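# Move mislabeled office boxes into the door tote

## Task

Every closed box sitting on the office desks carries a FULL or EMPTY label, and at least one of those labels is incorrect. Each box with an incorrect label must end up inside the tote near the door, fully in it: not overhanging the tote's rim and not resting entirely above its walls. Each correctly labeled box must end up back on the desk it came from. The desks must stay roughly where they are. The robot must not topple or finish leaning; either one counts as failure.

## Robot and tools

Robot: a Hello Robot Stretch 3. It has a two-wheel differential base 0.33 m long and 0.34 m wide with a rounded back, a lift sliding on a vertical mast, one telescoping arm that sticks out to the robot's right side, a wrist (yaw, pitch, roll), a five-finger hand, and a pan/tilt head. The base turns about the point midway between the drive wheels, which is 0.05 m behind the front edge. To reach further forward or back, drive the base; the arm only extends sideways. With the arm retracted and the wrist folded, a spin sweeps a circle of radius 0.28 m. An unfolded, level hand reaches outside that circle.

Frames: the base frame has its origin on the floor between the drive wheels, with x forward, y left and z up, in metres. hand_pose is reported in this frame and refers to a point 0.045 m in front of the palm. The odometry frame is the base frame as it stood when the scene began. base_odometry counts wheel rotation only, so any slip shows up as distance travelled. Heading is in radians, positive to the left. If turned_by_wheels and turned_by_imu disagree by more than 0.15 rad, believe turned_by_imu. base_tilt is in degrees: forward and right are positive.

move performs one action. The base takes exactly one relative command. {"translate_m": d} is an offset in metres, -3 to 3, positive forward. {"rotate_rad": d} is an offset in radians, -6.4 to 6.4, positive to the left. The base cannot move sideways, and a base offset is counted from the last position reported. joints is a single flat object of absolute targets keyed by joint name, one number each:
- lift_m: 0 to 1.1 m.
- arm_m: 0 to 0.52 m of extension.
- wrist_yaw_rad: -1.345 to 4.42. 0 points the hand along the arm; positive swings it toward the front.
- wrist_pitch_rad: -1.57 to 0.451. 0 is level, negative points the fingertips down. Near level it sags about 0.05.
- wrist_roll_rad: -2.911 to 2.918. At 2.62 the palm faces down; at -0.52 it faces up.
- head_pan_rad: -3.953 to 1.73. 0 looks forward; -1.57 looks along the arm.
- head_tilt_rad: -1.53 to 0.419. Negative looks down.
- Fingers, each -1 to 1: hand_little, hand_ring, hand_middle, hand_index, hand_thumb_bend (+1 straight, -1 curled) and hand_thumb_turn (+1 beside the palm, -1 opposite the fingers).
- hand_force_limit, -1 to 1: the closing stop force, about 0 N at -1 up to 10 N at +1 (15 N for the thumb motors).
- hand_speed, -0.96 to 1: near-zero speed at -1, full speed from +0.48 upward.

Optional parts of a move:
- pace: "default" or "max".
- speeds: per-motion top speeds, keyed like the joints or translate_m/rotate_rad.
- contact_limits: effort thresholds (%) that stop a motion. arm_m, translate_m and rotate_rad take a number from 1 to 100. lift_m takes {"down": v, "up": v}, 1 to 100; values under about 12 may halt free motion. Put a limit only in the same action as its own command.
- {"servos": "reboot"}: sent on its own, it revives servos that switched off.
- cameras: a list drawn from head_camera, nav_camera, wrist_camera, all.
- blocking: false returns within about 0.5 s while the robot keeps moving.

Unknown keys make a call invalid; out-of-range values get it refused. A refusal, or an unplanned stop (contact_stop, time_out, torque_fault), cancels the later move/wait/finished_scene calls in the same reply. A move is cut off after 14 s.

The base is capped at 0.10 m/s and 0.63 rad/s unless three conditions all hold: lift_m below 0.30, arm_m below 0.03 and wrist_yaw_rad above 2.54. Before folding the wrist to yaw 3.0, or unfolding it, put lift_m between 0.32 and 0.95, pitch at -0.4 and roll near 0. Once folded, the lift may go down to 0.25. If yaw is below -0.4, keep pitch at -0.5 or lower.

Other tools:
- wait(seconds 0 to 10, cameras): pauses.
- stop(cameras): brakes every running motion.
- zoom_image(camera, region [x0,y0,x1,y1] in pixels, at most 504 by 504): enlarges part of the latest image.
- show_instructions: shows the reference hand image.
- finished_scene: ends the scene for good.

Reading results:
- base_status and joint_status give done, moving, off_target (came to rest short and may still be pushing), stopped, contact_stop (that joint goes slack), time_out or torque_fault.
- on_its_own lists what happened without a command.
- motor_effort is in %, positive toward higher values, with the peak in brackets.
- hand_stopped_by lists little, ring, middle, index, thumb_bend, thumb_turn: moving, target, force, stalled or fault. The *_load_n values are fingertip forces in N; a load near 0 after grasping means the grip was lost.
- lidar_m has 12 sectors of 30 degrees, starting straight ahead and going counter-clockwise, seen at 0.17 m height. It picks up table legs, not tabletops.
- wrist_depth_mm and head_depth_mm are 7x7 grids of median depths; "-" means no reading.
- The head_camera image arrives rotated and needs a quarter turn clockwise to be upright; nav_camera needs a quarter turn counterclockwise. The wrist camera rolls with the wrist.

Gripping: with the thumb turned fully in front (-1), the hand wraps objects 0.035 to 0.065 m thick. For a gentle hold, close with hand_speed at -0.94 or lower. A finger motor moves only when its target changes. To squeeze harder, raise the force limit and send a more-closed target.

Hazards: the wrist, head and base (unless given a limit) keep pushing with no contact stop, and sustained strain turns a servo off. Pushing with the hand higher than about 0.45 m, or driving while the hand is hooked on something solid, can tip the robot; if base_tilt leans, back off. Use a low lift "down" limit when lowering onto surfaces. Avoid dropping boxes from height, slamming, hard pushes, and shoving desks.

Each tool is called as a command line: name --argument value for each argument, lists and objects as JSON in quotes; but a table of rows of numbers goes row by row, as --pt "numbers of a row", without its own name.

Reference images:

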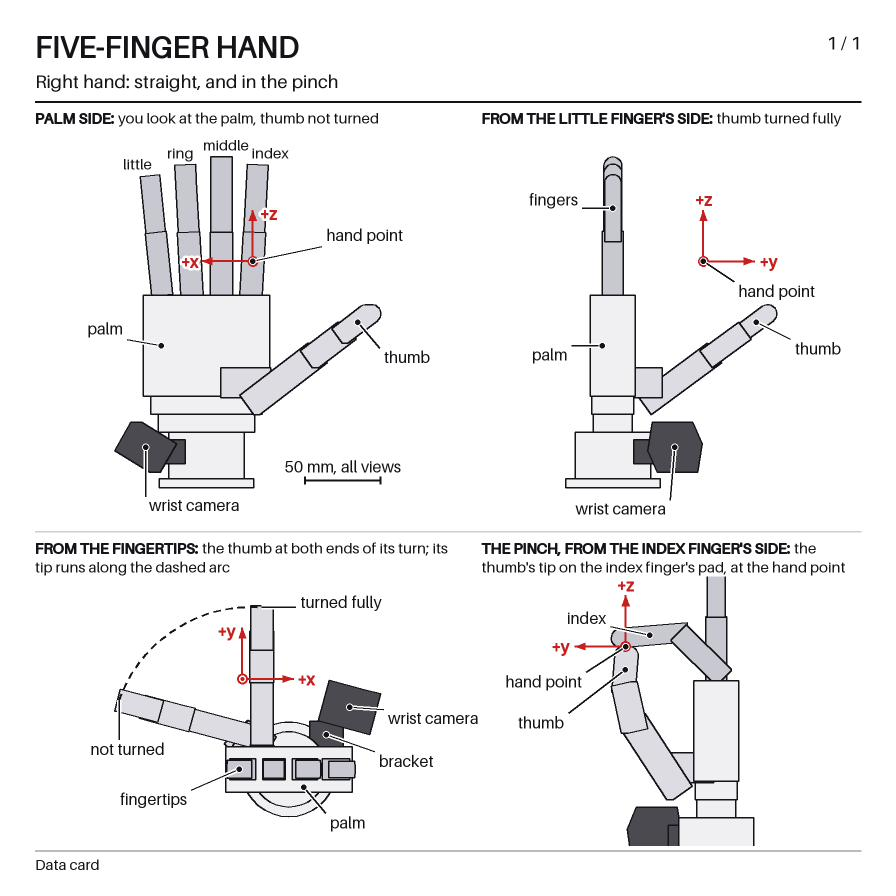

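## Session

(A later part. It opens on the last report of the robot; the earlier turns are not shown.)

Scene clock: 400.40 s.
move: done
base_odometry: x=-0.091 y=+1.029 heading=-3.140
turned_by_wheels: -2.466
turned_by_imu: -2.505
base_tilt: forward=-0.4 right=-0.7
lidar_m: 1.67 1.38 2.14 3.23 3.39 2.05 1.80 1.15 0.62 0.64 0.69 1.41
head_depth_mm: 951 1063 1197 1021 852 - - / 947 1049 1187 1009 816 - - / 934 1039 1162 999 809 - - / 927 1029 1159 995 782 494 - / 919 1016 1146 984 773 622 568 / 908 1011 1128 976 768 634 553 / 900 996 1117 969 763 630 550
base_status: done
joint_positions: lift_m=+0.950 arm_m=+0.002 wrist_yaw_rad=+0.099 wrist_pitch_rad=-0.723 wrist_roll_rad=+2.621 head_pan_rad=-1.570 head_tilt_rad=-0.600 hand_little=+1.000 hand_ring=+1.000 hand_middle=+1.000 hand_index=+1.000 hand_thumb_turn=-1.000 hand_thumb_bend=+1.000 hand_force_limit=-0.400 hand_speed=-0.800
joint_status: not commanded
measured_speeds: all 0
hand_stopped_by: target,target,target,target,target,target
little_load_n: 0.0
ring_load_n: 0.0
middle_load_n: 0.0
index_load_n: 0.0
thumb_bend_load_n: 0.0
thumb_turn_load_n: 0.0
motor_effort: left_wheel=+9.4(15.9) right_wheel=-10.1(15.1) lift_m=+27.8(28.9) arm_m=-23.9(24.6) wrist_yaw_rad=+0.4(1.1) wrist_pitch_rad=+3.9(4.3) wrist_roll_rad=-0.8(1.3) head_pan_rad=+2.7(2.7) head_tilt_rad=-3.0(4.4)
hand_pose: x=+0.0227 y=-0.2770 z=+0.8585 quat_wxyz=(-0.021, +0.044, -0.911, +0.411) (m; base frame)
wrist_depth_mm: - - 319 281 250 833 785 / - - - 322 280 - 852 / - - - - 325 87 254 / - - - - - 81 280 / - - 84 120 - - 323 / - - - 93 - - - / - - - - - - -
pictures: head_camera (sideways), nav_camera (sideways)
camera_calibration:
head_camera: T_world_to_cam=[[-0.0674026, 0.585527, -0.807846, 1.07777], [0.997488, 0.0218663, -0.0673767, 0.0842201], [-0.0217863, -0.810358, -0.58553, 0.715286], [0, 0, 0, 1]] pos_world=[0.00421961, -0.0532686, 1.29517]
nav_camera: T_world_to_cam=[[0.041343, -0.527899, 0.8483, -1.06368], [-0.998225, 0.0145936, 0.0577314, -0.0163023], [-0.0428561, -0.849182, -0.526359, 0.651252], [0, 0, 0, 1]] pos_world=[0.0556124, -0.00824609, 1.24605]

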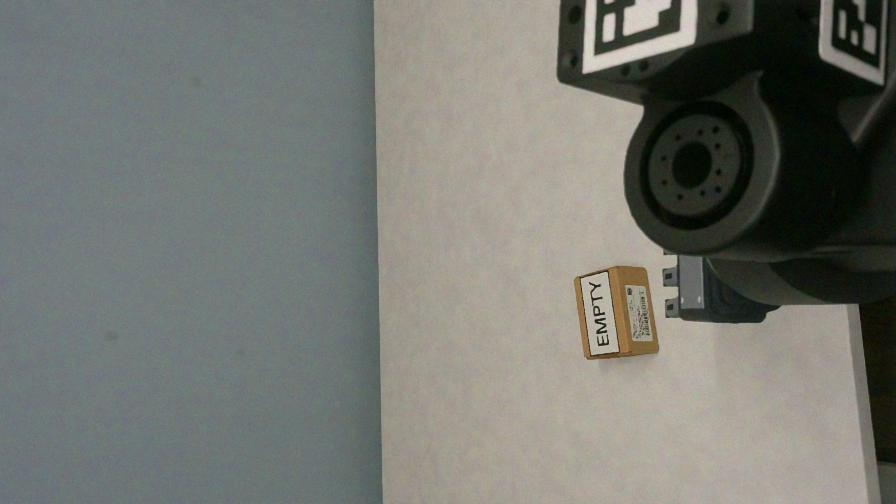

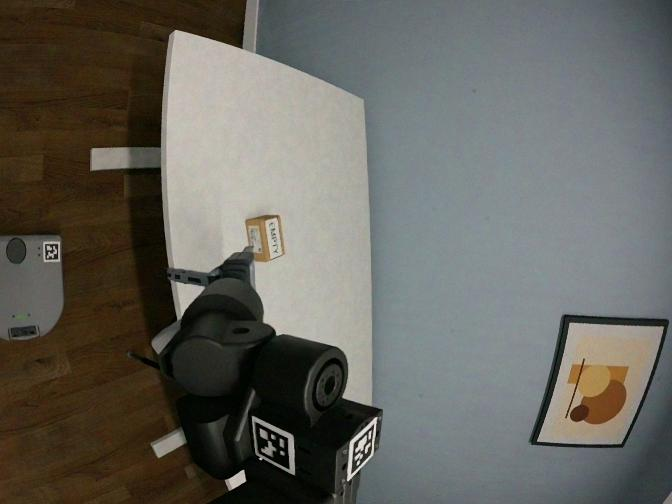

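move --base '{"translate_m": 0.03}' --joints '{"arm_m": 0.235, "wrist_yaw_rad": 0.2}'

move --joints '{"lift_m": 0.861}' --contact_limits '{"lift_m": {"down": 14}}' --speeds '{"lift_m": 0.06}' --cameras '["wrist_camera"]'

Scene clock: 407.83 s.
move: done
base_odometry: x=-0.121 y=+1.029 heading=-3.139
turned_by_wheels: +0.000
turned_by_imu: +0.000
base_tilt: forward=-0.3 right=-0.6
lidar_m: 1.64 1.35 2.09 3.25 3.42 2.08 1.83 1.17 0.64 1.10 0.67 1.41
head_depth_mm: 950 1058 327 353 778 654 594 / 938 1046 339 352 793 650 589 / 932 1034 341 366 720 644 575 / 925 1020 1114 421 679 642 571 / 913 1018 1142 986 771 639 566 / 908 1003 1126 977 769 634 550 / 900 995 1108 967 767 630 550
base_status: done
joint_positions: lift_m=+0.950 arm_m=+0.235 wrist_yaw_rad=+0.199 wrist_pitch_rad=-0.724 wrist_roll_rad=+2.621 head_pan_rad=-1.570 head_tilt_rad=-0.600 hand_little=+1.000 hand_ring=+1.000 hand_middle=+1.000 hand_index=+1.000 hand_thumb_turn=-1.000 hand_thumb_bend=+1.000 hand_force_limit=-0.400 hand_speed=-0.800
joint_status: all done
measured_speeds: all 0
hand_stopped_by: target,target,target,target,target,target
little_load_n: 0.0
ring_load_n: 0.0
middle_load_n: 0.0
index_load_n: 0.0
thumb_bend_load_n: 0.0
thumb_turn_load_n: 0.0
motor_effort: left_wheel=+9.9(13.0) right_wheel=-0.2(6.6) lift_m=+26.9(27.5) arm_m=+24.1(26.5) wrist_yaw_rad=+1.0(4.4) wrist_pitch_rad=+4.0(4.6) wrist_roll_rad=-1.0(1.3) head_pan_rad=+1.2(2.4) head_tilt_rad=-2.9(3.6)
hand_pose: x=+0.0353 y=-0.5045 z=+0.8584 quat_wxyz=(-0.041, +0.089, -0.907, +0.408) (m; base frame)
wrist_depth_mm: - - 319 280 196 184 195 / - - - 321 218 191 215 / - - - - 330 88 245 / - - - - - 81 276 / - - 84 117 - - 323 / - - - 93 - - - / - - - - - - -
pictures: none

Scene clock: 409.90 s.
move: done
base_odometry: x=-0.121 y=+1.029 heading=-3.139
turned_by_wheels: +0.000
turned_by_imu: +0.000
base_tilt: forward=-0.4 right=-0.5
lidar_m: 1.64 1.35 2.10 3.24 3.40 2.07 1.83 1.16 0.64 1.10 0.67 1.41
head_depth_mm: 950 1069 1191 1017 303 - 1175 / 940 1042 1180 405 404 636 590 / 933 1033 1167 392 418 645 573 / 923 1032 1151 924 474 640 571 / 911 1019 1139 986 730 638 566 / 904 1004 1123 976 770 634 551 / 898 994 1115 967 765 631 549
base_status: not commanded
joint_positions: lift_m=+0.861 arm_m=+0.235 wrist_yaw_rad=+0.199 wrist_pitch_rad=-0.724 wrist_roll_rad=+2.621 head_pan_rad=-1.570 head_tilt_rad=-0.600 hand_little=+1.000 hand_ring=+1.000 hand_middle=+1.000 hand_index=+1.000 hand_thumb_turn=-1.000 hand_thumb_bend=+1.000 hand_force_limit=-0.400 hand_speed=-0.800
joint_status: all done
measured_speeds: all 0
hand_stopped_by: target,target,target,target,target,target
little_load_n: 0.0
ring_load_n: 0.0
middle_load_n: 0.0
index_load_n: 0.0
thumb_bend_load_n: 0.0
thumb_turn_load_n: 0.0
motor_effort: left_wheel=+9.9(10.6) right_wheel=-0.3(0.7) lift_m=+25.2(26.4) arm_m=+22.6(24.0) wrist_yaw_rad=+0.9(1.3) wrist_pitch_rad=+4.2(4.4) wrist_roll_rad=-1.1(1.4) head_pan_rad=+1.6(2.6) head_tilt_rad=-2.0(3.8)
contact_limits: lift_m down 14 (down: maximum 72; up: maximum 65)
hand_pose: x=+0.0353 y=-0.5045 z=+0.7694 quat_wxyz=(-0.041, +0.089, -0.907, +0.408) (m; base frame)
wrist_depth_mm: 297 245 206 176 150 136 127 / - 298 247 205 136 141 138 / - - 295 225 139 88 156 / - - 123 286 165 81 175 / - - 83 120 220 223 205 / - - - 93 - 295 244 / - - - - - - 299
pictures: wrist_camera
camera_calibration:
wrist_camera: T_world_to_cam=[[0.767961, 0.481966, -0.421835, 0.599123], [0.595431, -0.294546, 0.747465, -0.749828], [0.236003, -0.825198, -0.513178, 0.122164], [0, 0, 0, 1]] pos_world=[-0.0424633, -0.408807, 0.875893]

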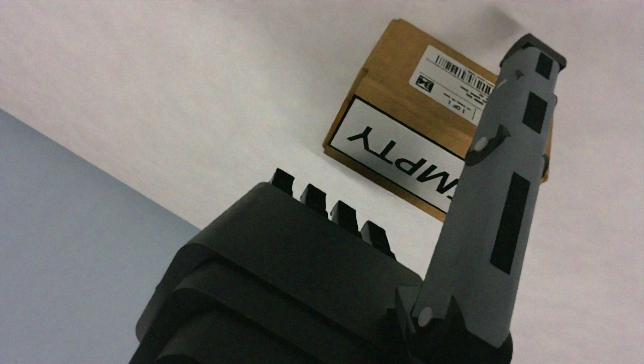

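move --base '{"translate_m": 0.009}' --joints '{"arm_m": 0.245}'

move --joints '{"lift_m": 0.843}' --contact_limits '{"lift_m": {"down": 14}}' --speeds '{"lift_m": 0.04}' --cameras '["wrist_camera"]'

Scene clock: 411.17 s.
move: done
base_odometry: x=-0.130 y=+1.029 heading=-3.139
turned_by_wheels: +0.000
turned_by_imu: +0.000
base_tilt: forward=-0.4 right=-0.6
lidar_m: 1.63 1.34 2.09 3.67 3.41 2.09 1.84 1.17 0.64 1.10 0.67 1.41
head_depth_mm: 949 1055 1192 986 303 - 1208 / 943 1046 1174 405 411 650 589 / 932 1035 1165 399 427 647 572 / 919 1018 1152 923 484 642 569 / 910 1014 1139 985 750 636 566 / 909 1002 1123 977 771 633 552 / 896 989 1113 969 762 631 549
base_status: done
joint_positions: lift_m=+0.861 arm_m=+0.245 wrist_yaw_rad=+0.199 wrist_pitch_rad=-0.724 wrist_roll_rad=+2.621 head_pan_rad=-1.570 head_tilt_rad=-0.600 hand_little=+1.000 hand_ring=+1.000 hand_middle=+1.000 hand_index=+1.000 hand_thumb_turn=-1.000 hand_thumb_bend=+1.000 hand_force_limit=-0.400 hand_speed=-0.800
joint_status: all done
measured_speeds: all 0
hand_stopped_by: target,target,target,target,target,target
little_load_n: 0.0
ring_load_n: 0.0
middle_load_n: 0.0
index_load_n: 0.0
thumb_bend_load_n: 0.0
thumb_turn_load_n: 0.0
motor_effort: left_wheel=+8.3(11.6) right_wheel=+1.1(7.2) lift_m=+25.9(25.9) arm_m=+24.5(25.2) wrist_yaw_rad=+0.9(1.3) wrist_pitch_rad=+4.0(4.4) wrist_roll_rad=-0.8(1.4) head_pan_rad=+1.5(1.9) head_tilt_rad=-2.1(3.5)
contact_limits: lift_m down 14 (down: maximum 72; up: maximum 65)
hand_pose: x=+0.0353 y=-0.5145 z=+0.7694 quat_wxyz=(-0.041, +0.089, -0.907, +0.408) (m; base frame)
wrist_depth_mm: 297 245 206 178 134 136 127 / - 299 247 198 125 126 137 / - - 301 239 138 87 153 / - - 123 288 165 81 178 / - - 83 119 221 225 204 / - - - 93 - 293 244 / - - - - - - 295
pictures: none

Scene clock: 412.10 s.
move: done
base_odometry: x=-0.130 y=+1.029 heading=-3.139
turned_by_wheels: +0.000
turned_by_imu: +0.000
base_tilt: forward=-0.2 right=-0.7
lidar_m: 1.63 1.35 2.08 3.68 3.42 2.10 1.84 1.17 0.65 1.10 0.67 1.41
head_depth_mm: 950 1061 1195 1023 327 286 - / 939 1042 1180 430 418 632 590 / 931 1028 1159 413 434 644 572 / 921 1022 1151 991 492 641 570 / 914 1013 1143 985 753 639 567 / 908 1003 1130 979 769 634 554 / 898 991 1112 962 764 630 549
base_status: not commanded
joint_positions: lift_m=+0.843 arm_m=+0.245 wrist_yaw_rad=+0.199 wrist_pitch_rad=-0.724 wrist_roll_rad=+2.621 head_pan_rad=-1.570 head_tilt_rad=-0.600 hand_little=+1.000 hand_ring=+1.000 hand_middle=+1.000 hand_index=+1.000 hand_thumb_turn=-1.000 hand_thumb_bend=+1.000 hand_force_limit=-0.400 hand_speed=-0.800
joint_status: all done
measured_speeds: all 0
hand_stopped_by: target,target,target,target,target,target
little_load_n: 0.0
ring_load_n: 0.0
middle_load_n: 0.0
index_load_n: 0.0
thumb_bend_load_n: 0.0
thumb_turn_load_n: 0.0
motor_effort: left_wheel=+8.2(9.0) right_wheel=+1.0(1.3) lift_m=+25.7(26.5) arm_m=+23.5(24.6) wrist_yaw_rad=+0.7(1.0) wrist_pitch_rad=+4.2(4.4) wrist_roll_rad=-1.1(1.3) head_pan_rad=+1.9(2.6) head_tilt_rad=-3.7(3.7)
contact_limits: lift_m down 14 (down: maximum 72; up: maximum 65)
hand_pose: x=+0.0353 y=-0.5145 z=+0.7514 quat_wxyz=(-0.041, +0.089, -0.907, +0.408) (m; base frame)
wrist_depth_mm: 262 215 180 156 130 122 108 / 322 264 215 189 118 124 121 / - 324 269 138 121 89 135 / - - 308 215 136 81 153 / - - 84 118 174 199 182 / - - - 93 - 257 215 / - - - - - 316 268
pictures: wrist_camera
camera_calibration:
wrist_camera: T_world_to_cam=[[0.767903, 0.482083, -0.421807, 0.596372], [0.595461, -0.294498, 0.74746, -0.739293], [0.236117, -0.825147, -0.513208, 0.104727], [0, 0, 0, 1]] pos_world=[-0.0424633, -0.418807, 0.857893]

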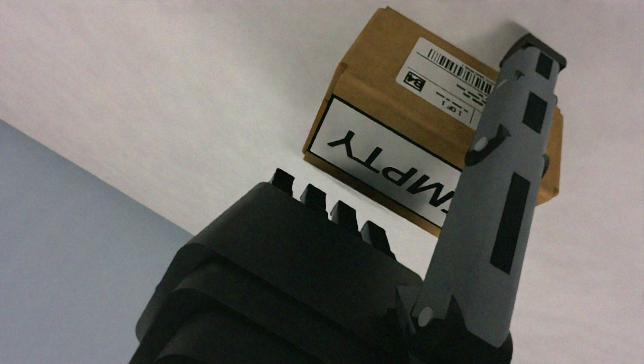

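Good alignment. Grasp and level-test.

move --joints '{"hand_index": 0.45, "hand_middle": 0.5, "hand_ring": 0.45, "hand_thumb_bend": 0.75, "hand_speed": -0.7, "hand_force_limit": -0.6}'

move --joints '{"hand_index": -0.4, "hand_middle": -0.4, "hand_ring": -0.4, "hand_thumb_bend": 0.0, "hand_speed": -0.9, "hand_force_limit": -0.4}'

move --joints '{"lift_m": 0.883}' --speeds '{"lift_m": 0.04}' --cameras '["wrist_camera"]'

move --joints '{"wrist_pitch_rad": 0.0}'

wait --seconds 0.3

Scene clock: 413.50 s.
move: done
base_odometry: x=-0.130 y=+1.029 heading=-3.139
turned_by_wheels: +0.000
turned_by_imu: +0.000
base_tilt: forward=-0.4 right=-0.6
lidar_m: 1.63 1.34 2.09 3.68 3.41 2.09 1.84 1.17 0.65 1.10 0.67 1.41
head_depth_mm: 951 1051 1192 1017 328 286 - / 942 1041 1174 430 417 630 590 / 929 1033 1166 412 434 643 574 / 922 1025 1149 991 491 641 569 / 916 1009 1138 983 750 640 566 / 906 1004 1127 978 769 634 551 / 896 991 1111 967 761 630 548
base_status: not commanded
joint_positions: lift_m=+0.843 arm_m=+0.245 wrist_yaw_rad=+0.199 wrist_pitch_rad=-0.724 wrist_roll_rad=+2.621 head_pan_rad=-1.570 head_tilt_rad=-0.600 hand_little=+1.000 hand_ring=+0.450 hand_middle=+0.500 hand_index=+0.450 hand_thumb_turn=-1.000 hand_thumb_bend=+0.750 hand_force_limit=-0.600 hand_speed=-0.700
joint_status: all done
measured_speeds: all 0
hand_stopped_by: target,target,target,target,target,target
little_load_n: 0.0
ring_load_n: 0.0
middle_load_n: 0.0
index_load_n: 0.0
thumb_bend_load_n: 0.0
thumb_turn_load_n: 0.0
motor_effort: left_wheel=+8.3(8.7) right_wheel=+0.8(1.5) lift_m=+25.4(25.9) arm_m=+22.3(23.5) wrist_yaw_rad=+0.8(1.1) wrist_pitch_rad=+4.1(4.4) wrist_roll_rad=-1.0(1.2) head_pan_rad=+0.8(2.3) head_tilt_rad=-3.0(3.5)
contact_limits: lift_m down 14 (down: maximum 72; up: maximum 65)
hand_pose: x=+0.0353 y=-0.5145 z=+0.7514 quat_wxyz=(-0.041, +0.089, -0.907, +0.408) (m; base frame)
wrist_depth_mm: 262 215 180 156 132 123 108 / 324 269 216 190 119 126 121 / - 322 267 135 121 120 137 / - - 309 166 136 85 155 / - - 84 117 170 192 183 / - - - 93 - 258 215 / - - - - - 315 268
pictures: none

Scene clock: 416.90 s.
move: off_target
base_odometry: x=-0.130 y=+1.029 heading=-3.139
turned_by_wheels: +0.000
turned_by_imu: +0.000
base_tilt: forward=-0.5 right=-0.7
lidar_m: 1.63 1.34 2.09 3.66 3.43 2.10 1.84 1.17 0.65 1.10 0.67 1.41
head_depth_mm: 949 1058 1195 1020 327 286 - / 940 1044 1171 431 418 631 589 / 930 1038 1169 412 434 643 575 / 918 1021 1146 993 492 643 570 / 915 1014 1138 982 751 639 566 / 905 997 1124 972 770 633 551 / 897 993 1109 967 764 632 549
base_status: not commanded
joint_positions: lift_m=+0.843 arm_m=+0.245 wrist_yaw_rad=+0.199 wrist_pitch_rad=-0.724 wrist_roll_rad=+2.621 head_pan_rad=-1.570 head_tilt_rad=-0.600 hand_little=+1.000 hand_ring=+0.274 hand_middle=+0.270 hand_index=+0.266 hand_thumb_turn=-1.000 hand_thumb_bend=+0.663 hand_force_limit=-0.400 hand_speed=-0.900
joint_status: hand_ring off_target (ended at +0.274, target -0.400); hand_middle off_target (ended at +0.270, target -0.400); hand_index off_target (ended at +0.266, target -0.400); hand_thumb_bend off_target (ended at +0.663, target +0.000); the others done
measured_speeds: all 0
hand_stopped_by: target,force,force,force,force,target
little_load_n: 0.0
ring_load_n: 0.0
middle_load_n: 5.5
index_load_n: 2.5
thumb_bend_load_n: 10.0
thumb_turn_load_n: 0.5
motor_effort: left_wheel=+8.1(9.0) right_wheel=+0.9(1.4) lift_m=+25.4(25.8) arm_m=+20.0(22.6) wrist_yaw_rad=+0.6(1.3) wrist_pitch_rad=+4.2(4.6) wrist_roll_rad=-0.9(1.2) head_pan_rad=+2.3(2.3) head_tilt_rad=-1.5(3.4)
contact_limits: lift_m down 14 (down: maximum 72; up: maximum 65)
hand_pose: x=+0.0353 y=-0.5145 z=+0.7514 quat_wxyz=(-0.041, +0.089, -0.907, +0.408) (m; base frame)
wrist_depth_mm: 265 217 181 156 133 123 108 / 322 267 218 188 123 131 122 / - 319 267 138 120 127 139 / - - 301 161 137 87 155 / - - 84 119 163 192 183 / - - - 93 - 257 215 / - - - - - 312 267
pictures: none

Scene clock: 418.40 s.
move: done
base_odometry: x=-0.130 y=+1.029 heading=-3.139
turned_by_wheels: +0.000
turned_by_imu: +0.000
base_tilt: forward=-0.3 right=-0.6
lidar_m: 1.63 1.35 2.09 3.67 3.41 2.09 1.84 1.17 0.64 1.10 0.67 1.41
head_depth_mm: 949 1059 1198 338 299 654 1173 / 935 1047 1151 380 726 649 589 / 930 1032 1145 390 509 645 574 / 922 1027 1155 432 589 641 570 / 917 1011 1135 985 731 640 566 / 906 1003 1127 978 769 635 551 / 895 994 1112 966 763 630 547
base_status: not commanded
joint_positions: lift_m=+0.883 arm_m=+0.245 wrist_yaw_rad=+0.199 wrist_pitch_rad=-0.724 wrist_roll_rad=+2.621 head_pan_rad=-1.570 head_tilt_rad=-0.600 hand_little=+1.000 hand_ring=+0.274 hand_middle=+0.270 hand_index=+0.266 hand_thumb_turn=-1.000 hand_thumb_bend=+0.663 hand_force_limit=-0.400 hand_speed=-0.900
joint_status: all done
measured_speeds: all 0
hand_stopped_by: target,force,force,force,force,target
little_load_n: 0.0
ring_load_n: 0.0
middle_load_n: 5.5
index_load_n: 2.5
thumb_bend_load_n: 10.0
thumb_turn_load_n: 0.5
motor_effort: left_wheel=+7.4(9.1) right_wheel=+1.0(1.4) lift_m=+31.7(34.0) arm_m=+19.1(20.1) wrist_yaw_rad=+0.2(1.2) wrist_pitch_rad=+4.1(4.4) wrist_roll_rad=-0.9(1.3) head_pan_rad=+0.9(2.5) head_tilt_rad=-2.4(2.9)
hand_pose: x=+0.0353 y=-0.5145 z=+0.7913 quat_wxyz=(-0.041, +0.089, -0.908, +0.408) (m; base frame)
wrist_depth_mm: 326 278 234 202 167 159 143 / - 328 281 245 123 169 157 / - - 326 136 121 128 177 / - - - 159 136 87 200 / - - 84 120 164 248 235 / - - - 93 - 320 280 / - - - - - - 325
pictures: wrist_camera
camera_calibration:
wrist_camera: T_world_to_cam=[[0.767903, 0.482177, -0.421699, 0.613187], [0.595463, -0.294671, 0.747391, -0.769202], [0.236112, -0.82503, -0.513397, 0.125474], [0, 0, 0, 1]] pos_world=[-0.0424633, -0.418806, 0.897893]

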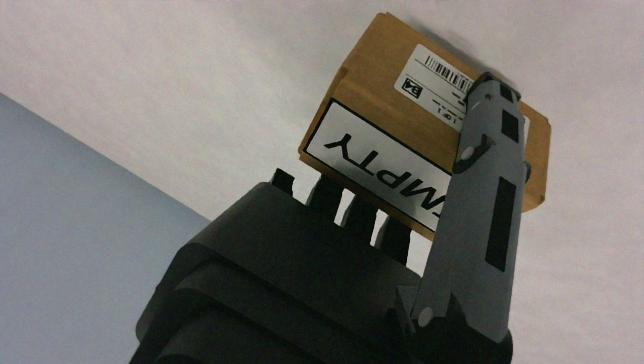

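Scene clock: 419.57 s.
move: done
base_odometry: x=-0.130 y=+1.029 heading=-3.139
turned_by_wheels: +0.000
turned_by_imu: +0.000
base_tilt: forward=-0.3 right=-0.6
lidar_m: 1.63 1.35 2.09 3.66 3.42 2.09 1.84 1.17 0.65 1.10 0.67 1.41
head_depth_mm: 944 1061 1186 339 299 654 1174 / 941 1048 1160 381 724 649 589 / 929 1034 1137 389 720 646 574 / 924 1025 1126 433 735 640 571 / 912 1010 1131 907 773 638 563 / 906 1001 1124 973 769 635 552 / 898 994 1109 965 763 630 549
base_status: not commanded
joint_positions: lift_m=+0.883 arm_m=+0.245 wrist_yaw_rad=+0.199 wrist_pitch_rad=-0.049 wrist_roll_rad=+2.621 head_pan_rad=-1.570 head_tilt_rad=-0.600 hand_little=+1.000 hand_ring=+0.274 hand_middle=+0.270 hand_index=+0.266 hand_thumb_turn=-1.000 hand_thumb_bend=+0.663 hand_force_limit=-0.400 hand_speed=-0.900
joint_status: all done
measured_speeds: all 0
hand_stopped_by: target,force,force,force,force,target
little_load_n: 0.0
ring_load_n: 0.0
middle_load_n: 5.5
index_load_n: 2.5
thumb_bend_load_n: 10.5
thumb_turn_load_n: 0.5
motor_effort: left_wheel=+7.7(9.1) right_wheel=+0.9(1.3) lift_m=+28.4(31.6) arm_m=+17.7(18.8) wrist_yaw_rad=+0.5(1.2) wrist_pitch_rad=+8.5(9.3) wrist_roll_rad=-0.8(1.3) head_pan_rad=+1.8(1.8) head_tilt_rad=-1.9(2.8)
hand_pose: x=+0.0581 y=-0.6270 z=+0.9253 quat_wxyz=(-0.069, +0.071, -0.721, +0.686) (m; base frame)
wrist_depth_mm: - - - - 131 - 299 / - - - - 123 118 332 / - - - 133 121 106 - / - - - 157 137 86 - / - - 84 120 163 - - / - - - 93 - - - / - - - - - - -
pictures: none

Scene clock: 419.87 s.
base_odometry: x=-0.130 y=+1.029 heading=-3.139
turned_by_wheels: +0.000
turned_by_imu: +0.000
base_tilt: forward=-0.3 right=-0.4
lidar_m: 1.63 1.34 2.09 3.68 3.40 2.10 1.84 1.17 0.64 1.10 0.67 1.41
head_depth_mm: 950 1054 1195 339 300 654 1179 / 940 1047 1149 381 725 653 589 / 934 1034 1145 389 720 646 573 / 922 1028 1125 432 738 643 570 / 914 1012 1133 909 777 637 566 / 904 997 1118 975 768 633 552 / 897 993 1111 967 767 630 547
base_status: not commanded
joint_positions: lift_m=+0.883 arm_m=+0.245 wrist_yaw_rad=+0.199 wrist_pitch_rad=-0.049 wrist_roll_rad=+2.621 head_pan_rad=-1.570 head_tilt_rad=-0.600 hand_little=+1.000 hand_ring=+0.274 hand_middle=+0.270 hand_index=+0.266 hand_thumb_turn=-1.000 hand_thumb_bend=+0.663 hand_force_limit=-0.400 hand_speed=-0.900
joint_status: all done
measured_speeds: all 0
hand_stopped_by: target,force,force,force,force,target
little_load_n: 0.0
ring_load_n: 0.0
middle_load_n: 5.5
index_load_n: 2.5
thumb_bend_load_n: 10.5
thumb_turn_load_n: 0.5
motor_effort: left_wheel=+8.4(9.1) right_wheel=+1.1(1.3) lift_m=+27.6(31.6) arm_m=+17.6(18.8) wrist_yaw_rad=+0.8(1.2) wrist_pitch_rad=+8.7(9.3) wrist_roll_rad=-1.0(1.3) head_pan_rad=+1.3(1.8) head_tilt_rad=-2.3(2.8)
hand_pose: x=+0.0581 y=-0.6270 z=+0.9253 quat_wxyz=(-0.069, +0.071, -0.721, +0.686) (m; base frame)
wrist_depth_mm: - - - - 132 - 304 / - - - - 123 118 335 / - - - 133 121 106 - / - - - 157 137 87 - / - - 84 120 163 - - / - - - 93 - - - / - - - - - - -
wait: 0.30 s; at rest by 0.27 s
pictures: none

move --joints '{"wrist_pitch_rad": -0.7}'

move --joints '{"lift_m": 0.844}' --speeds '{"lift_m": 0.04}' --contact_limits '{"lift_m": {"down": 13}}' --cameras '["wrist_camera"]'

Scene clock: 422.60 s.
move: done
base_odometry: x=-0.130 y=+1.029 heading=-3.139
turned_by_wheels: +0.000
turned_by_imu: +0.000
base_tilt: forward=-0.2 right=-0.7
lidar_m: 1.63 1.34 2.09 3.66 3.42 2.08 1.84 1.17 0.65 1.10 0.67 1.40
head_depth_mm: 951 1059 1196 339 299 652 1178 / 942 1048 1154 380 724 649 590 / 933 1039 1138 389 510 644 572 / 921 1021 1146 432 591 641 569 / 916 1010 1138 986 729 639 566 / 905 1007 1121 976 769 634 551 / 895 996 1115 968 765 632 550
base_status: not commanded
joint_positions: lift_m=+0.883 arm_m=+0.245 wrist_yaw_rad=+0.199 wrist_pitch_rad=-0.722 wrist_roll_rad=+2.621 head_pan_rad=-1.570 head_tilt_rad=-0.600 hand_little=+1.000 hand_ring=+0.274 hand_middle=+0.270 hand_index=+0.266 hand_thumb_turn=-1.000 hand_thumb_bend=+0.663 hand_force_limit=-0.400 hand_speed=-0.900
joint_status: all done
measured_speeds: all 0
hand_stopped_by: target,force,force,force,force,target
little_load_n: 0.0
ring_load_n: 0.0
middle_load_n: 5.5
index_load_n: 2.5
thumb_bend_load_n: 10.5
thumb_turn_load_n: 0.5
motor_effort: left_wheel=+8.2(8.9) right_wheel=+1.2(1.3) lift_m=+27.2(27.2) arm_m=+15.3(16.3) wrist_yaw_rad=+0.7(1.3) wrist_pitch_rad=+4.0(9.0) wrist_roll_rad=-1.0(1.3) head_pan_rad=+1.1(1.8) head_tilt_rad=-1.9(2.7)
hand_pose: x=+0.0354 y=-0.5150 z=+0.7916 quat_wxyz=(-0.041, +0.089, -0.907, +0.409) (m; base frame)
wrist_depth_mm: 328 279 235 202 168 159 142 / - 327 285 245 123 169 159 / - - 326 135 121 128 178 / - - - 157 137 87 202 / - - 84 119 162 249 237 / - - - 93 - 320 279 / - - - - - - 328
pictures: none

Scene clock: 424.07 s.
move: done
base_odometry: x=-0.130 y=+1.029 heading=-3.139
turned_by_wheels: +0.000
turned_by_imu: +0.000
base_tilt: forward=-0.3 right=-0.5
lidar_m: 1.64 1.35 2.09 3.67 3.41 2.09 1.84 1.17 0.65 1.10 0.67 1.41
head_depth_mm: 950 1060 1189 1021 326 286 - / 936 1044 1180 428 417 633 589 / 927 1030 1161 412 433 645 575 / 922 1026 1151 988 491 643 570 / 914 1011 1135 989 752 640 564 / 906 1004 1127 976 767 633 553 / 898 993 1112 969 766 629 549
base_status: not commanded
joint_positions: lift_m=+0.844 arm_m=+0.245 wrist_yaw_rad=+0.199 wrist_pitch_rad=-0.723 wrist_roll_rad=+2.621 head_pan_rad=-1.570 head_tilt_rad=-0.600 hand_little=+1.000 hand_ring=+0.274 hand_middle=+0.270 hand_index=+0.266 hand_thumb_turn=-1.000 hand_thumb_bend=+0.663 hand_force_limit=-0.400 hand_speed=-0.900
joint_status: all done
measured_speeds: all 0
hand_stopped_by: target,force,force,force,force,target
little_load_n: 0.0
ring_load_n: 0.0
middle_load_n: 5.5
index_load_n: 2.5
thumb_bend_load_n: 10.5
thumb_turn_load_n: 0.5
motor_effort: left_wheel=+7.8(9.0) right_wheel=+1.0(1.3) lift_m=+25.0(27.2) arm_m=+14.5(15.4) wrist_yaw_rad=+0.6(1.2) wrist_pitch_rad=+3.9(4.2) wrist_roll_rad=-0.8(1.3) head_pan_rad=+1.4(2.4) head_tilt_rad=-2.1(2.6)
contact_limits: lift_m down 13 (down: maximum 72; up: maximum 65)
hand_pose: x=+0.0354 y=-0.5148 z=+0.7525 quat_wxyz=(-0.041, +0.089, -0.907, +0.409) (m; base frame)
wrist_depth_mm: 263 220 182 157 133 124 110 / 326 268 218 191 123 131 123 / - 323 271 138 121 127 139 / - - 305 160 137 87 158 / - - 84 119 162 194 183 / - - - 93 - 258 218 / - - - - - 316 264
pictures: wrist_camera
camera_calibration:
wrist_camera: T_world_to_cam=[[0.767968, 0.481695, -0.422131, 0.596933], [0.59534, -0.293792, 0.747835, -0.740191], [0.23621, -0.825625, -0.512395, 0.104156], [0, 0, 0, 1]] pos_world=[-0.0423632, -0.419007, 0.858893]

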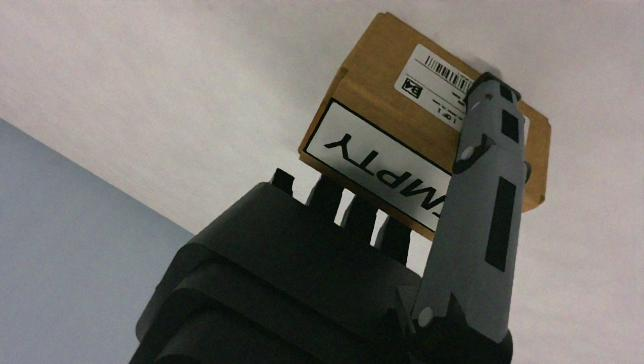

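move --joints '{"hand_index": 0.6, "hand_middle": 0.6, "hand_ring": 0.6, "hand_thumb_bend": 0.95, "hand_speed": -0.7}'

move --joints '{"lift_m": 0.95, "hand_index": 1.0, "hand_middle": 1.0, "hand_ring": 1.0, "hand_thumb_bend": 1.0}' --cameras '["wrist_camera"]'

move --joints '{"arm_m": 0.0}' --cameras '["head_camera"]'

Scene clock: 425.50 s.
move: done
base_odometry: x=-0.130 y=+1.029 heading=-3.139
turned_by_wheels: +0.000
turned_by_imu: +0.000
base_tilt: forward=-0.3 right=-0.7
lidar_m: 1.63 1.34 2.09 3.66 3.42 2.09 1.84 1.17 0.65 1.10 0.67 1.41
head_depth_mm: 950 1065 1190 1027 326 286 - / 938 1046 1175 429 417 633 589 / 930 1036 1168 412 434 643 573 / 923 1027 1148 990 491 640 571 / 912 1016 1133 983 751 639 567 / 906 1004 1121 973 769 634 553 / 897 993 1110 969 763 629 548
base_status: not commanded
joint_positions: lift_m=+0.844 arm_m=+0.245 wrist_yaw_rad=+0.199 wrist_pitch_rad=-0.723 wrist_roll_rad=+2.621 head_pan_rad=-1.570 head_tilt_rad=-0.600 hand_little=+1.000 hand_ring=+0.600 hand_middle=+0.600 hand_index=+0.600 hand_thumb_turn=-1.000 hand_thumb_bend=+0.950 hand_force_limit=-0.400 hand_speed=-0.700
joint_status: all done
measured_speeds: all 0
hand_stopped_by: target,target,target,target,target,target
little_load_n: 0.0
ring_load_n: 0.0
middle_load_n: 0.0
index_load_n: 0.0
thumb_bend_load_n: 0.0
thumb_turn_load_n: 0.0
motor_effort: left_wheel=+8.7(8.8) right_wheel=+1.0(1.4) lift_m=+25.9(25.9) arm_m=+13.1(14.1) wrist_yaw_rad=+1.0(1.2) wrist_pitch_rad=+3.9(4.3) wrist_roll_rad=-0.9(1.2) head_pan_rad=+1.4(2.2) head_tilt_rad=-1.9(2.7)
contact_limits: lift_m down 13 (down: maximum 72; up: maximum 65)
hand_pose: x=+0.0354 y=-0.5148 z=+0.7525 quat_wxyz=(-0.041, +0.089, -0.907, +0.409) (m; base frame)
wrist_depth_mm: 266 219 182 157 133 123 110 / 326 269 218 190 126 112 123 / - 323 270 138 121 90 139 / - - 306 171 140 82 158 / - - 84 118 165 199 183 / - - - 93 - 259 217 / - - - - - 319 264
pictures: none

Scene clock: 427.30 s.
move: done
base_odometry: x=-0.130 y=+1.029 heading=-3.139
turned_by_wheels: +0.000
turned_by_imu: +0.000
base_tilt: forward=-0.4 right=-0.6
lidar_m: 1.63 1.35 2.09 3.67 3.43 2.09 1.84 1.17 0.64 1.10 0.67 1.41
head_depth_mm: 949 1060 326 911 800 652 594 / 935 1045 347 362 791 649 592 / 932 1030 352 375 739 645 573 / 918 1022 1113 432 687 640 571 / 908 1016 1138 990 774 639 565 / 908 1007 1123 973 770 634 552 / 896 993 1109 966 759 633 549
base_status: not commanded
joint_positions: lift_m=+0.950 arm_m=+0.245 wrist_yaw_rad=+0.199 wrist_pitch_rad=-0.723 wrist_roll_rad=+2.621 head_pan_rad=-1.570 head_tilt_rad=-0.600 hand_little=+1.000 hand_ring=+1.000 hand_middle=+1.000 hand_index=+1.000 hand_thumb_turn=-1.000 hand_thumb_bend=+1.000 hand_force_limit=-0.400 hand_speed=-0.700
joint_status: all done
measured_speeds: all 0
hand_stopped_by: target,target,target,target,target,target
little_load_n: 0.0
ring_load_n: 0.0
middle_load_n: 0.0
index_load_n: 0.0
thumb_bend_load_n: 0.0
thumb_turn_load_n: 0.0
motor_effort: left_wheel=+8.0(8.7) right_wheel=+1.3(1.4) lift_m=+32.9(34.8) arm_m=+11.6(13.2) wrist_yaw_rad=+0.4(1.2) wrist_pitch_rad=+4.1(4.3) wrist_roll_rad=-0.9(1.4) head_pan_rad=+0.6(2.1) head_tilt_rad=-1.6(2.4)
hand_pose: x=+0.0354 y=-0.5146 z=+0.8584 quat_wxyz=(-0.041, +0.089, -0.907, +0.409) (m; base frame)
wrist_depth_mm: - - 318 281 193 179 196 / - - - 323 279 193 217 / - - - - 328 87 242 / - - - - - 81 278 / - - 84 118 - - 325 / - - - 93 - - - / - - - - - - -
pictures: wrist_camera
camera_calibration:
wrist_camera: T_world_to_cam=[[0.767969, 0.481883, -0.421915, 0.641501], [0.595343, -0.294138, 0.747697, -0.819443], [0.236201, -0.825392, -0.512774, 0.159016], [0, 0, 0, 1]] pos_world=[-0.0423632, -0.418907, 0.964893]

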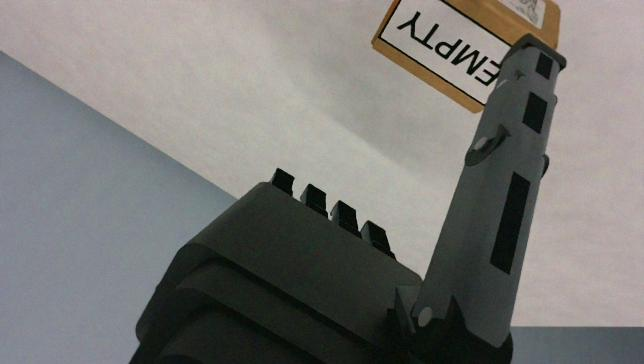

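Scene clock: 430.33 s.
move: done
base_odometry: x=-0.130 y=+1.029 heading=-3.139
turned_by_wheels: +0.000
turned_by_imu: +0.000
base_tilt: forward=-0.4 right=-0.6
lidar_m: 1.63 1.35 2.09 3.67 3.43 2.09 1.84 1.17 0.64 1.10 0.67 1.40
head_depth_mm: 952 1057 1190 1020 852 - - / 938 1048 1177 1016 809 - - / 934 1037 1170 997 809 - - / 923 1021 1151 995 779 495 - / 910 1010 1144 986 775 415 555 / 904 1001 1115 981 768 634 551 / 899 986 1107 971 762 631 548
base_status: not commanded
joint_positions: lift_m=+0.950 arm_m=+0.002 wrist_yaw_rad=+0.199 wrist_pitch_rad=-0.723 wrist_roll_rad=+2.621 head_pan_rad=-1.570 head_tilt_rad=-0.600 hand_little=+1.000 hand_ring=+1.000 hand_middle=+1.000 hand_index=+1.000 hand_thumb_turn=-1.000 hand_thumb_bend=+1.000 hand_force_limit=-0.400 hand_speed=-0.700
joint_status: all done
joint sent to its limit — arm_m, lower limit.
measured_speeds: all 0
hand_stopped_by: target,target,target,target,target,target
little_load_n: 0.0
ring_load_n: 0.0
middle_load_n: 0.0
index_load_n: -0.5
thumb_bend_load_n: 0.0
thumb_turn_load_n: 0.0
motor_effort: left_wheel=+8.3(9.2) right_wheel=+0.8(1.4) lift_m=+27.3(33.0) arm_m=-24.2(26.7) wrist_yaw_rad=+0.7(1.1) wrist_pitch_rad=+4.2(4.3) wrist_roll_rad=-1.0(1.3) head_pan_rad=+0.5(2.0) head_tilt_rad=-1.0(2.4)
hand_pose: x=+0.0354 y=-0.2719 z=+0.8584 quat_wxyz=(-0.041, +0.089, -0.907, +0.409) (m; base frame)
wrist_depth_mm: - - 319 284 248 842 785 / - - - 319 280 - 848 / - - - - 327 87 274 / - - - 373 - 81 282 / - - 84 117 - - 324 / - - - 93 - - - / - - - - - - -
pictures: head_camera (sideways)
camera_calibration:
head_camera: T_world_to_cam=[[-0.0674026, 0.585527, -0.807846, 1.07777], [0.997488, 0.0218663, -0.0673767, 0.0842201], [-0.0217863, -0.810358, -0.58553, 0.715286], [0, 0, 0, 1]] pos_world=[0.00421961, -0.0532686, 1.29517]

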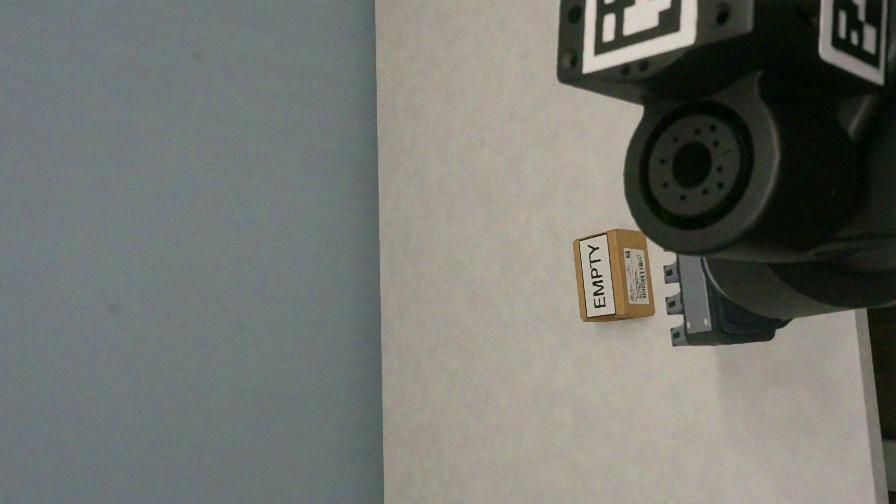

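move --base '{"rotate_rad": 1.237}'

move --base '{"translate_m": 1.218}'

move --base '{"rotate_rad": 0.332}' --joints '{"wrist_yaw_rad": -0.107}' --cameras '["head_camera"]'

Scene clock: 433.83 s.
move: done
base_odometry: x=-0.130 y=+1.029 heading=-1.903
turned_by_wheels: +1.236
turned_by_imu: +1.256
base_tilt: forward=-0.3 right=-0.7
lidar_m: 2.24 3.24 2.81 2.08 1.84 0.65 0.65 0.67 0.67 1.66 1.64 1.34
head_depth_mm: 1408 1483 1582 1649 1716 - - / 1586 1716 1801 1941 1866 - - / 1594 1810 1998 2199 1830 - - / 1520 1674 1931 2132 1787 498 - / 1460 1609 1808 2051 1741 414 1207 / 1405 1533 1731 1949 1754 1441 1220 / 1341 1466 1632 1853 1750 1428 1216
base_status: done
joint_positions: lift_m=+0.950 arm_m=+0.002 wrist_yaw_rad=+0.199 wrist_pitch_rad=-0.723 wrist_roll_rad=+2.621 head_pan_rad=-1.570 head_tilt_rad=-0.600 hand_little=+1.000 hand_ring=+1.000 hand_middle=+1.000 hand_index=+1.000 hand_thumb_turn=-1.000 hand_thumb_bend=+1.000 hand_force_limit=-0.400 hand_speed=-0.700
joint_status: not commanded
measured_speeds: all 0
hand_stopped_by: target,target,target,target,target,target
little_load_n: 0.0
ring_load_n: 0.0
middle_load_n: 0.0
index_load_n: 0.0
thumb_bend_load_n: 0.0
thumb_turn_load_n: 0.0
motor_effort: left_wheel=-8.6(14.9) right_wheel=+11.3(14.2) lift_m=+25.4(26.3) arm_m=-24.1(24.4) wrist_yaw_rad=+0.7(1.3) wrist_pitch_rad=+4.0(4.4) wrist_roll_rad=-0.7(1.4) head_pan_rad=+1.0(2.7) head_tilt_rad=-0.9(2.1)
hand_pose: x=+0.0354 y=-0.2719 z=+0.8584 quat_wxyz=(-0.041, +0.089, -0.907, +0.409) (m; base frame)
wrist_depth_mm: - - 328 - 965 852 779 / - - - - - - 900 / - - - - - 87 982 / - - - - - 81 - / - - 84 120 - - - / - - - 93 - - - / - - - - - - -
pictures: none

Scene clock: 447.13 s.
move: done
base_odometry: x=-0.527 y=-0.123 heading=-1.903
turned_by_wheels: +0.000
turned_by_imu: -0.004
base_tilt: forward=-0.4 right=-0.6
lidar_m: 1.02 2.12 2.54 2.72 2.57 2.34 1.87 1.75 1.46 0.78 1.11 1.03
head_depth_mm: 1171 1316 1534 1750 782 - - / 1120 1255 1438 932 746 - - / 1065 1194 1312 927 745 - - / 1016 1133 1209 912 717 498 - / 975 1083 1169 908 714 415 1181 / 937 1034 1121 898 706 584 1157 / 897 987 1083 891 700 579 516
base_status: done
joint_positions: lift_m=+0.950 arm_m=+0.002 wrist_yaw_rad=+0.199 wrist_pitch_rad=-0.723 wrist_roll_rad=+2.621 head_pan_rad=-1.570 head_tilt_rad=-0.600 hand_little=+1.000 hand_ring=+1.000 hand_middle=+1.000 hand_index=+1.000 hand_thumb_turn=-1.000 hand_thumb_bend=+1.000 hand_force_limit=-0.400 hand_speed=-0.700
joint_status: not commanded
measured_speeds: all 0
hand_stopped_by: target,target,target,target,target,target
little_load_n: 0.0
ring_load_n: 0.0
middle_load_n: 0.0
index_load_n: 0.0
thumb_bend_load_n: 0.0
thumb_turn_load_n: 0.0
motor_effort: left_wheel=+3.7(6.9) right_wheel=+8.2(15.3) lift_m=+26.9(27.2) arm_m=-18.1(24.1) wrist_yaw_rad=+0.8(1.4) wrist_pitch_rad=+4.0(4.4) wrist_roll_rad=-0.9(1.6) head_pan_rad=-0.1(2.2) head_tilt_rad=-0.7(1.8)
hand_pose: x=+0.0354 y=-0.2719 z=+0.8584 quat_wxyz=(-0.041, +0.089, -0.907, +0.409) (m; base frame)
wrist_depth_mm: - - - - 981 861 781 / - - - - - - 889 / - - - - - 87 - / - - - - - 80 - / 960 - 84 118 - - - / - - - 93 - - - / - - - - - - -
pictures: none

Scene clock: 448.77 s.
move: done
base_odometry: x=-0.527 y=-0.123 heading=-1.571
turned_by_wheels: +0.331
turned_by_imu: +0.337
base_tilt: forward=-0.4 right=-0.6
lidar_m: 2.12 2.54 2.85 2.36 2.64 2.17 1.76 1.79 0.78 1.11 1.12 1.02
head_depth_mm: 950 1059 1176 940 784 - - / 940 1048 1165 932 752 - - / 935 1040 1144 924 721 - - / 926 1022 1134 916 718 547 - / 915 1022 1122 907 713 586 1178 / 910 1008 1107 904 708 583 1148 / 898 1000 1096 893 701 580 1143
base_status: done
joint_positions: lift_m=+0.950 arm_m=+0.002 wrist_yaw_rad=-0.105 wrist_pitch_rad=-0.723 wrist_roll_rad=+2.621 head_pan_rad=-1.570 head_tilt_rad=-0.600 hand_little=+1.000 hand_ring=+1.000 hand_middle=+1.000 hand_index=+1.000 hand_thumb_turn=-1.000 hand_thumb_bend=+1.000 hand_force_limit=-0.400 hand_speed=-0.700
joint_status: all done
measured_speeds: all 0
hand_stopped_by: target,target,target,target,target,target
little_load_n: 0.0
ring_load_n: 0.0
middle_load_n: 0.0
index_load_n: 0.0
thumb_bend_load_n: 0.0
thumb_turn_load_n: 0.0
motor_effort: left_wheel=-10.6(15.0) right_wheel=+10.1(15.9) lift_m=+27.1(27.4) arm_m=-17.3(17.9) wrist_yaw_rad=-1.9(3.6) wrist_pitch_rad=+4.1(4.3) wrist_roll_rad=-0.8(1.5) head_pan_rad=+0.7(1.5) head_tilt_rad=-0.3(1.1)
hand_pose: x=-0.0046 y=-0.2831 z=+0.8584 quat_wxyz=(+0.021, -0.049, -0.910, +0.410) (m; base frame)
wrist_depth_mm: - - - - 963 869 779 / - - - - - - 873 / - - - - - 87 963 / - - - - - 80 - / - - 84 118 - - - / - - - 93 - - - / - - - - - - -
pictures: head_camera (sideways)
camera_calibration:
head_camera: T_world_to_cam=[[-0.0674026, 0.585527, -0.807846, 1.07777], [0.997488, 0.0218663, -0.0673767, 0.0842201], [-0.0217863, -0.810358, -0.58553, 0.715286], [0, 0, 0, 1]] pos_world=[0.00421961, -0.0532686, 1.29517]

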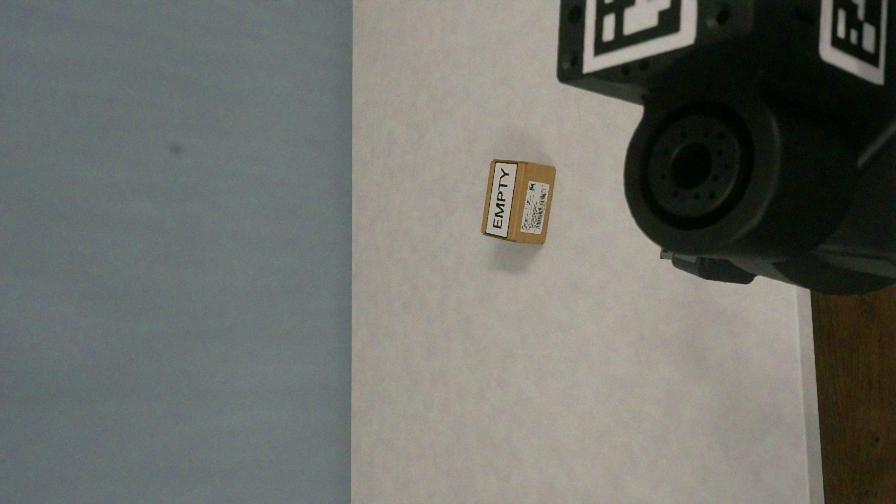

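move --base '{"translate_m": -0.028}' --joints '{"arm_m": 0.352}' --cameras '["wrist_camera", "head_camera"]'

Scene clock: 453.57 s.
move: done
base_odometry: x=-0.527 y=-0.095 heading=-1.572
turned_by_wheels: +0.000
turned_by_imu: +0.000
base_tilt: forward=-0.4 right=-0.7
lidar_m: 2.15 2.56 2.84 2.34 2.64 1.81 1.72 1.78 0.77 1.11 1.12 1.04
head_depth_mm: 952 1060 337 834 734 601 1233 / 944 1017 432 929 727 599 1192 / 938 1006 438 746 719 596 1187 / 929 1020 1079 792 718 592 1182 / 922 1022 1121 908 713 586 1169 / 911 1003 1109 897 708 582 1158 / 903 1003 1096 889 699 578 1153
base_status: done
joint_positions: lift_m=+0.950 arm_m=+0.352 wrist_yaw_rad=-0.106 wrist_pitch_rad=-0.724 wrist_roll_rad=+2.621 head_pan_rad=-1.570 head_tilt_rad=-0.600 hand_little=+1.000 hand_ring=+1.000 hand_middle=+1.000 hand_index=+1.000 hand_thumb_turn=-1.000 hand_thumb_bend=+1.000 hand_force_limit=-0.400 hand_speed=-0.700
joint_status: all done
measured_speeds: all 0
hand_stopped_by: target,target,target,target,target,target
little_load_n: 0.0
ring_load_n: 0.0
middle_load_n: 0.0
index_load_n: 0.0
thumb_bend_load_n: 0.0
thumb_turn_load_n: 0.0
motor_effort: left_wheel=-8.9(12.7) right_wheel=-2.4(7.7) lift_m=+27.6(28.0) arm_m=+24.1(27.7) wrist_yaw_rad=-1.3(2.1) wrist_pitch_rad=+4.4(4.5) wrist_roll_rad=-1.3(1.3) head_pan_rad=+0.7(1.7) head_tilt_rad=+0.0(1.2)
hand_pose: x=-0.0047 y=-0.6327 z=+0.8583 quat_wxyz=(+0.021, -0.050, -0.911, +0.410) (m; base frame)
wrist_depth_mm: - - - - 147 156 - / - - - - 169 148 - / - - - - 183 88 - / - - - - - 80 - / - - 84 117 - - - / - - - 93 - - - / - - - - - - -
pictures: head_camera (sideways), wrist_camera
camera_calibration:
head_camera: T_world_to_cam=[[-0.0674026, 0.585527, -0.807846, 1.07777], [0.997488, 0.0218663, -0.0673767, 0.0842201], [-0.0217863, -0.810358, -0.58553, 0.715286], [0, 0, 0, 1]] pos_world=[0.00421961, -0.0532686, 1.29517]
wrist_camera: T_world_to_cam=[[0.877163, 0.229612, -0.421739, 0.569887], [0.479673, -0.459849, 0.747297, -0.935301], [-0.0223484, -0.857798, -0.513501, 0.0498564], [0, 0, 0, 1]] pos_world=[-0.0501307, -0.518183, 0.964892]

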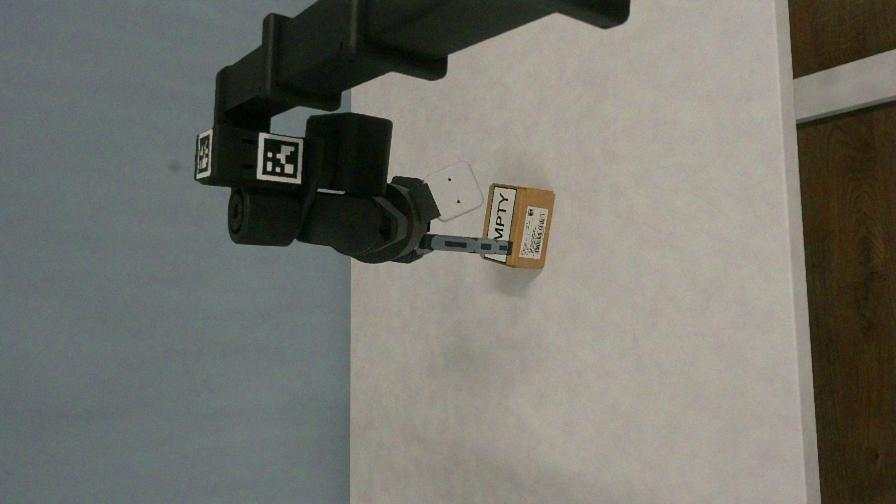

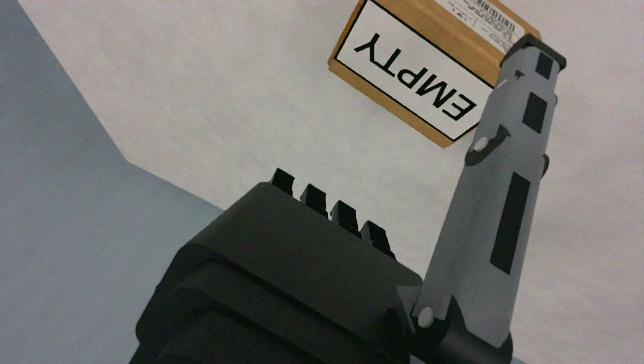

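move --base '{"translate_m": -0.016}' --joints '{"lift_m": 0.915}' --cameras '["wrist_camera"]'

Scene clock: 455.17 s.
move: done
base_odometry: x=-0.527 y=-0.079 heading=-1.572
turned_by_wheels: +0.000
turned_by_imu: +0.000
base_tilt: forward=-0.4 right=-0.7
lidar_m: 2.17 2.57 2.85 2.34 2.64 1.83 1.71 1.80 0.76 1.11 1.13 1.06
head_depth_mm: 956 1060 1143 300 710 586 1232 / 947 1050 458 834 729 596 1191 / 943 1024 458 571 724 593 1187 / 929 1029 1104 738 717 590 1186 / 922 1021 1122 902 711 587 1178 / 913 1005 1106 897 708 583 1166 / 907 998 1101 888 701 579 1147
base_status: done
joint_positions: lift_m=+0.915 arm_m=+0.352 wrist_yaw_rad=-0.106 wrist_pitch_rad=-0.724 wrist_roll_rad=+2.621 head_pan_rad=-1.570 head_tilt_rad=-0.600 hand_little=+1.000 hand_ring=+1.000 hand_middle=+1.000 hand_index=+1.000 hand_thumb_turn=-1.000 hand_thumb_bend=+1.000 hand_force_limit=-0.400 hand_speed=-0.700
joint_status: all done
measured_speeds: all 0
hand_stopped_by: target,target,target,target,target,target
little_load_n: 0.0
ring_load_n: 0.0
middle_load_n: 0.0
index_load_n: 0.0
thumb_bend_load_n: 0.0
thumb_turn_load_n: 0.0
motor_effort: left_wheel=-9.1(11.7) right_wheel=-2.5(8.2) lift_m=+25.1(26.5) arm_m=+22.6(23.5) wrist_yaw_rad=-1.1(1.7) wrist_pitch_rad=+4.2(4.4) wrist_roll_rad=-1.1(1.3) head_pan_rad=+1.8(1.8) head_tilt_rad=+0.2(1.1)
hand_pose: x=-0.0047 y=-0.6327 z=+0.8233 quat_wxyz=(+0.021, -0.050, -0.911, +0.410) (m; base frame)
wrist_depth_mm: - - - - 128 142 - / - - - 147 129 112 - / - - - - 150 87 - / - - - - - 80 - / - - 84 118 - - - / - - - 93 - - - / - - - - - - -
pictures: wrist_camera
camera_calibration:
wrist_camera: T_world_to_cam=[[0.877214, 0.229486, -0.421701, 0.555028], [0.479575, -0.459915, 0.747319, -0.909206], [-0.0224474, -0.857796, -0.5135, 0.0318783], [0, 0, 0, 1]] pos_world=[-0.0501308, -0.518183, 0.929892]

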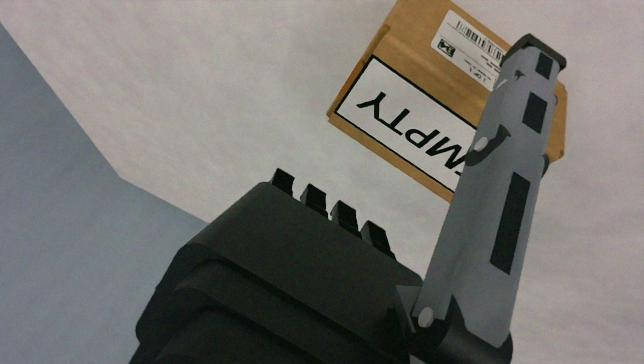

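move --joints '{"lift_m": 0.885}' --speeds '{"lift_m": 0.05}' --contact_limits '{"lift_m": {"down": 13}}' --cameras '["wrist_camera"]'

Scene clock: 456.50 s.
move: done
base_odometry: x=-0.527 y=-0.079 heading=-1.572
turned_by_wheels: +0.000
turned_by_imu: +0.000
base_tilt: forward=-0.4 right=-0.5
lidar_m: 2.17 2.57 2.84 2.35 2.65 1.83 1.71 1.79 0.76 1.11 1.13 1.06
head_depth_mm: 959 1059 1177 345 293 - 1229 / 949 1054 504 403 706 597 1194 / 937 1037 475 484 700 594 1186 / 933 1029 1112 684 715 591 1177 / 918 1018 1126 905 711 586 1187 / 914 1010 1104 897 707 583 1172 / 902 999 1102 887 701 580 1149
base_status: not commanded
joint_positions: lift_m=+0.885 arm_m=+0.352 wrist_yaw_rad=-0.106 wrist_pitch_rad=-0.724 wrist_roll_rad=+2.621 head_pan_rad=-1.570 head_tilt_rad=-0.600 hand_little=+1.000 hand_ring=+1.000 hand_middle=+1.000 hand_index=+1.000 hand_thumb_turn=-1.000 hand_thumb_bend=+1.000 hand_force_limit=-0.400 hand_speed=-0.700
joint_status: all done
measured_speeds: all 0
hand_stopped_by: target,target,target,target,target,target
little_load_n: 0.0
ring_load_n: 0.0
middle_load_n: 0.0
index_load_n: 0.0
thumb_bend_load_n: 0.0
thumb_turn_load_n: 0.0
motor_effort: left_wheel=-8.6(9.3) right_wheel=-2.2(2.5) lift_m=+25.4(26.4) arm_m=+21.4(22.6) wrist_yaw_rad=-1.1(1.9) wrist_pitch_rad=+4.0(4.5) wrist_roll_rad=-1.1(1.3) head_pan_rad=+1.2(2.1) head_tilt_rad=+0.0(1.1)
contact_limits: lift_m down 13 (down: maximum 72; up: maximum 65)
hand_pose: x=-0.0047 y=-0.6327 z=+0.7933 quat_wxyz=(+0.021, -0.050, -0.911, +0.410) (m; base frame)
wrist_depth_mm: - - - - 122 113 109 / - - - - 115 - 114 / - - - 129 111 89 - / - - - 146 129 80 - / - - 84 117 157 - - / - - - 93 - - - / - - - - - - -
pictures: wrist_camera
camera_calibration:
wrist_camera: T_world_to_cam=[[0.877214, 0.229486, -0.421701, 0.542377], [0.479575, -0.459915, 0.747319, -0.886786], [-0.0224474, -0.857796, -0.5135, 0.0164733], [0, 0, 0, 1]] pos_world=[-0.0501308, -0.518183, 0.899892]

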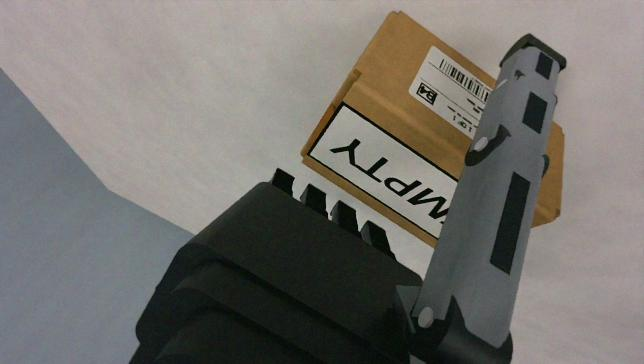

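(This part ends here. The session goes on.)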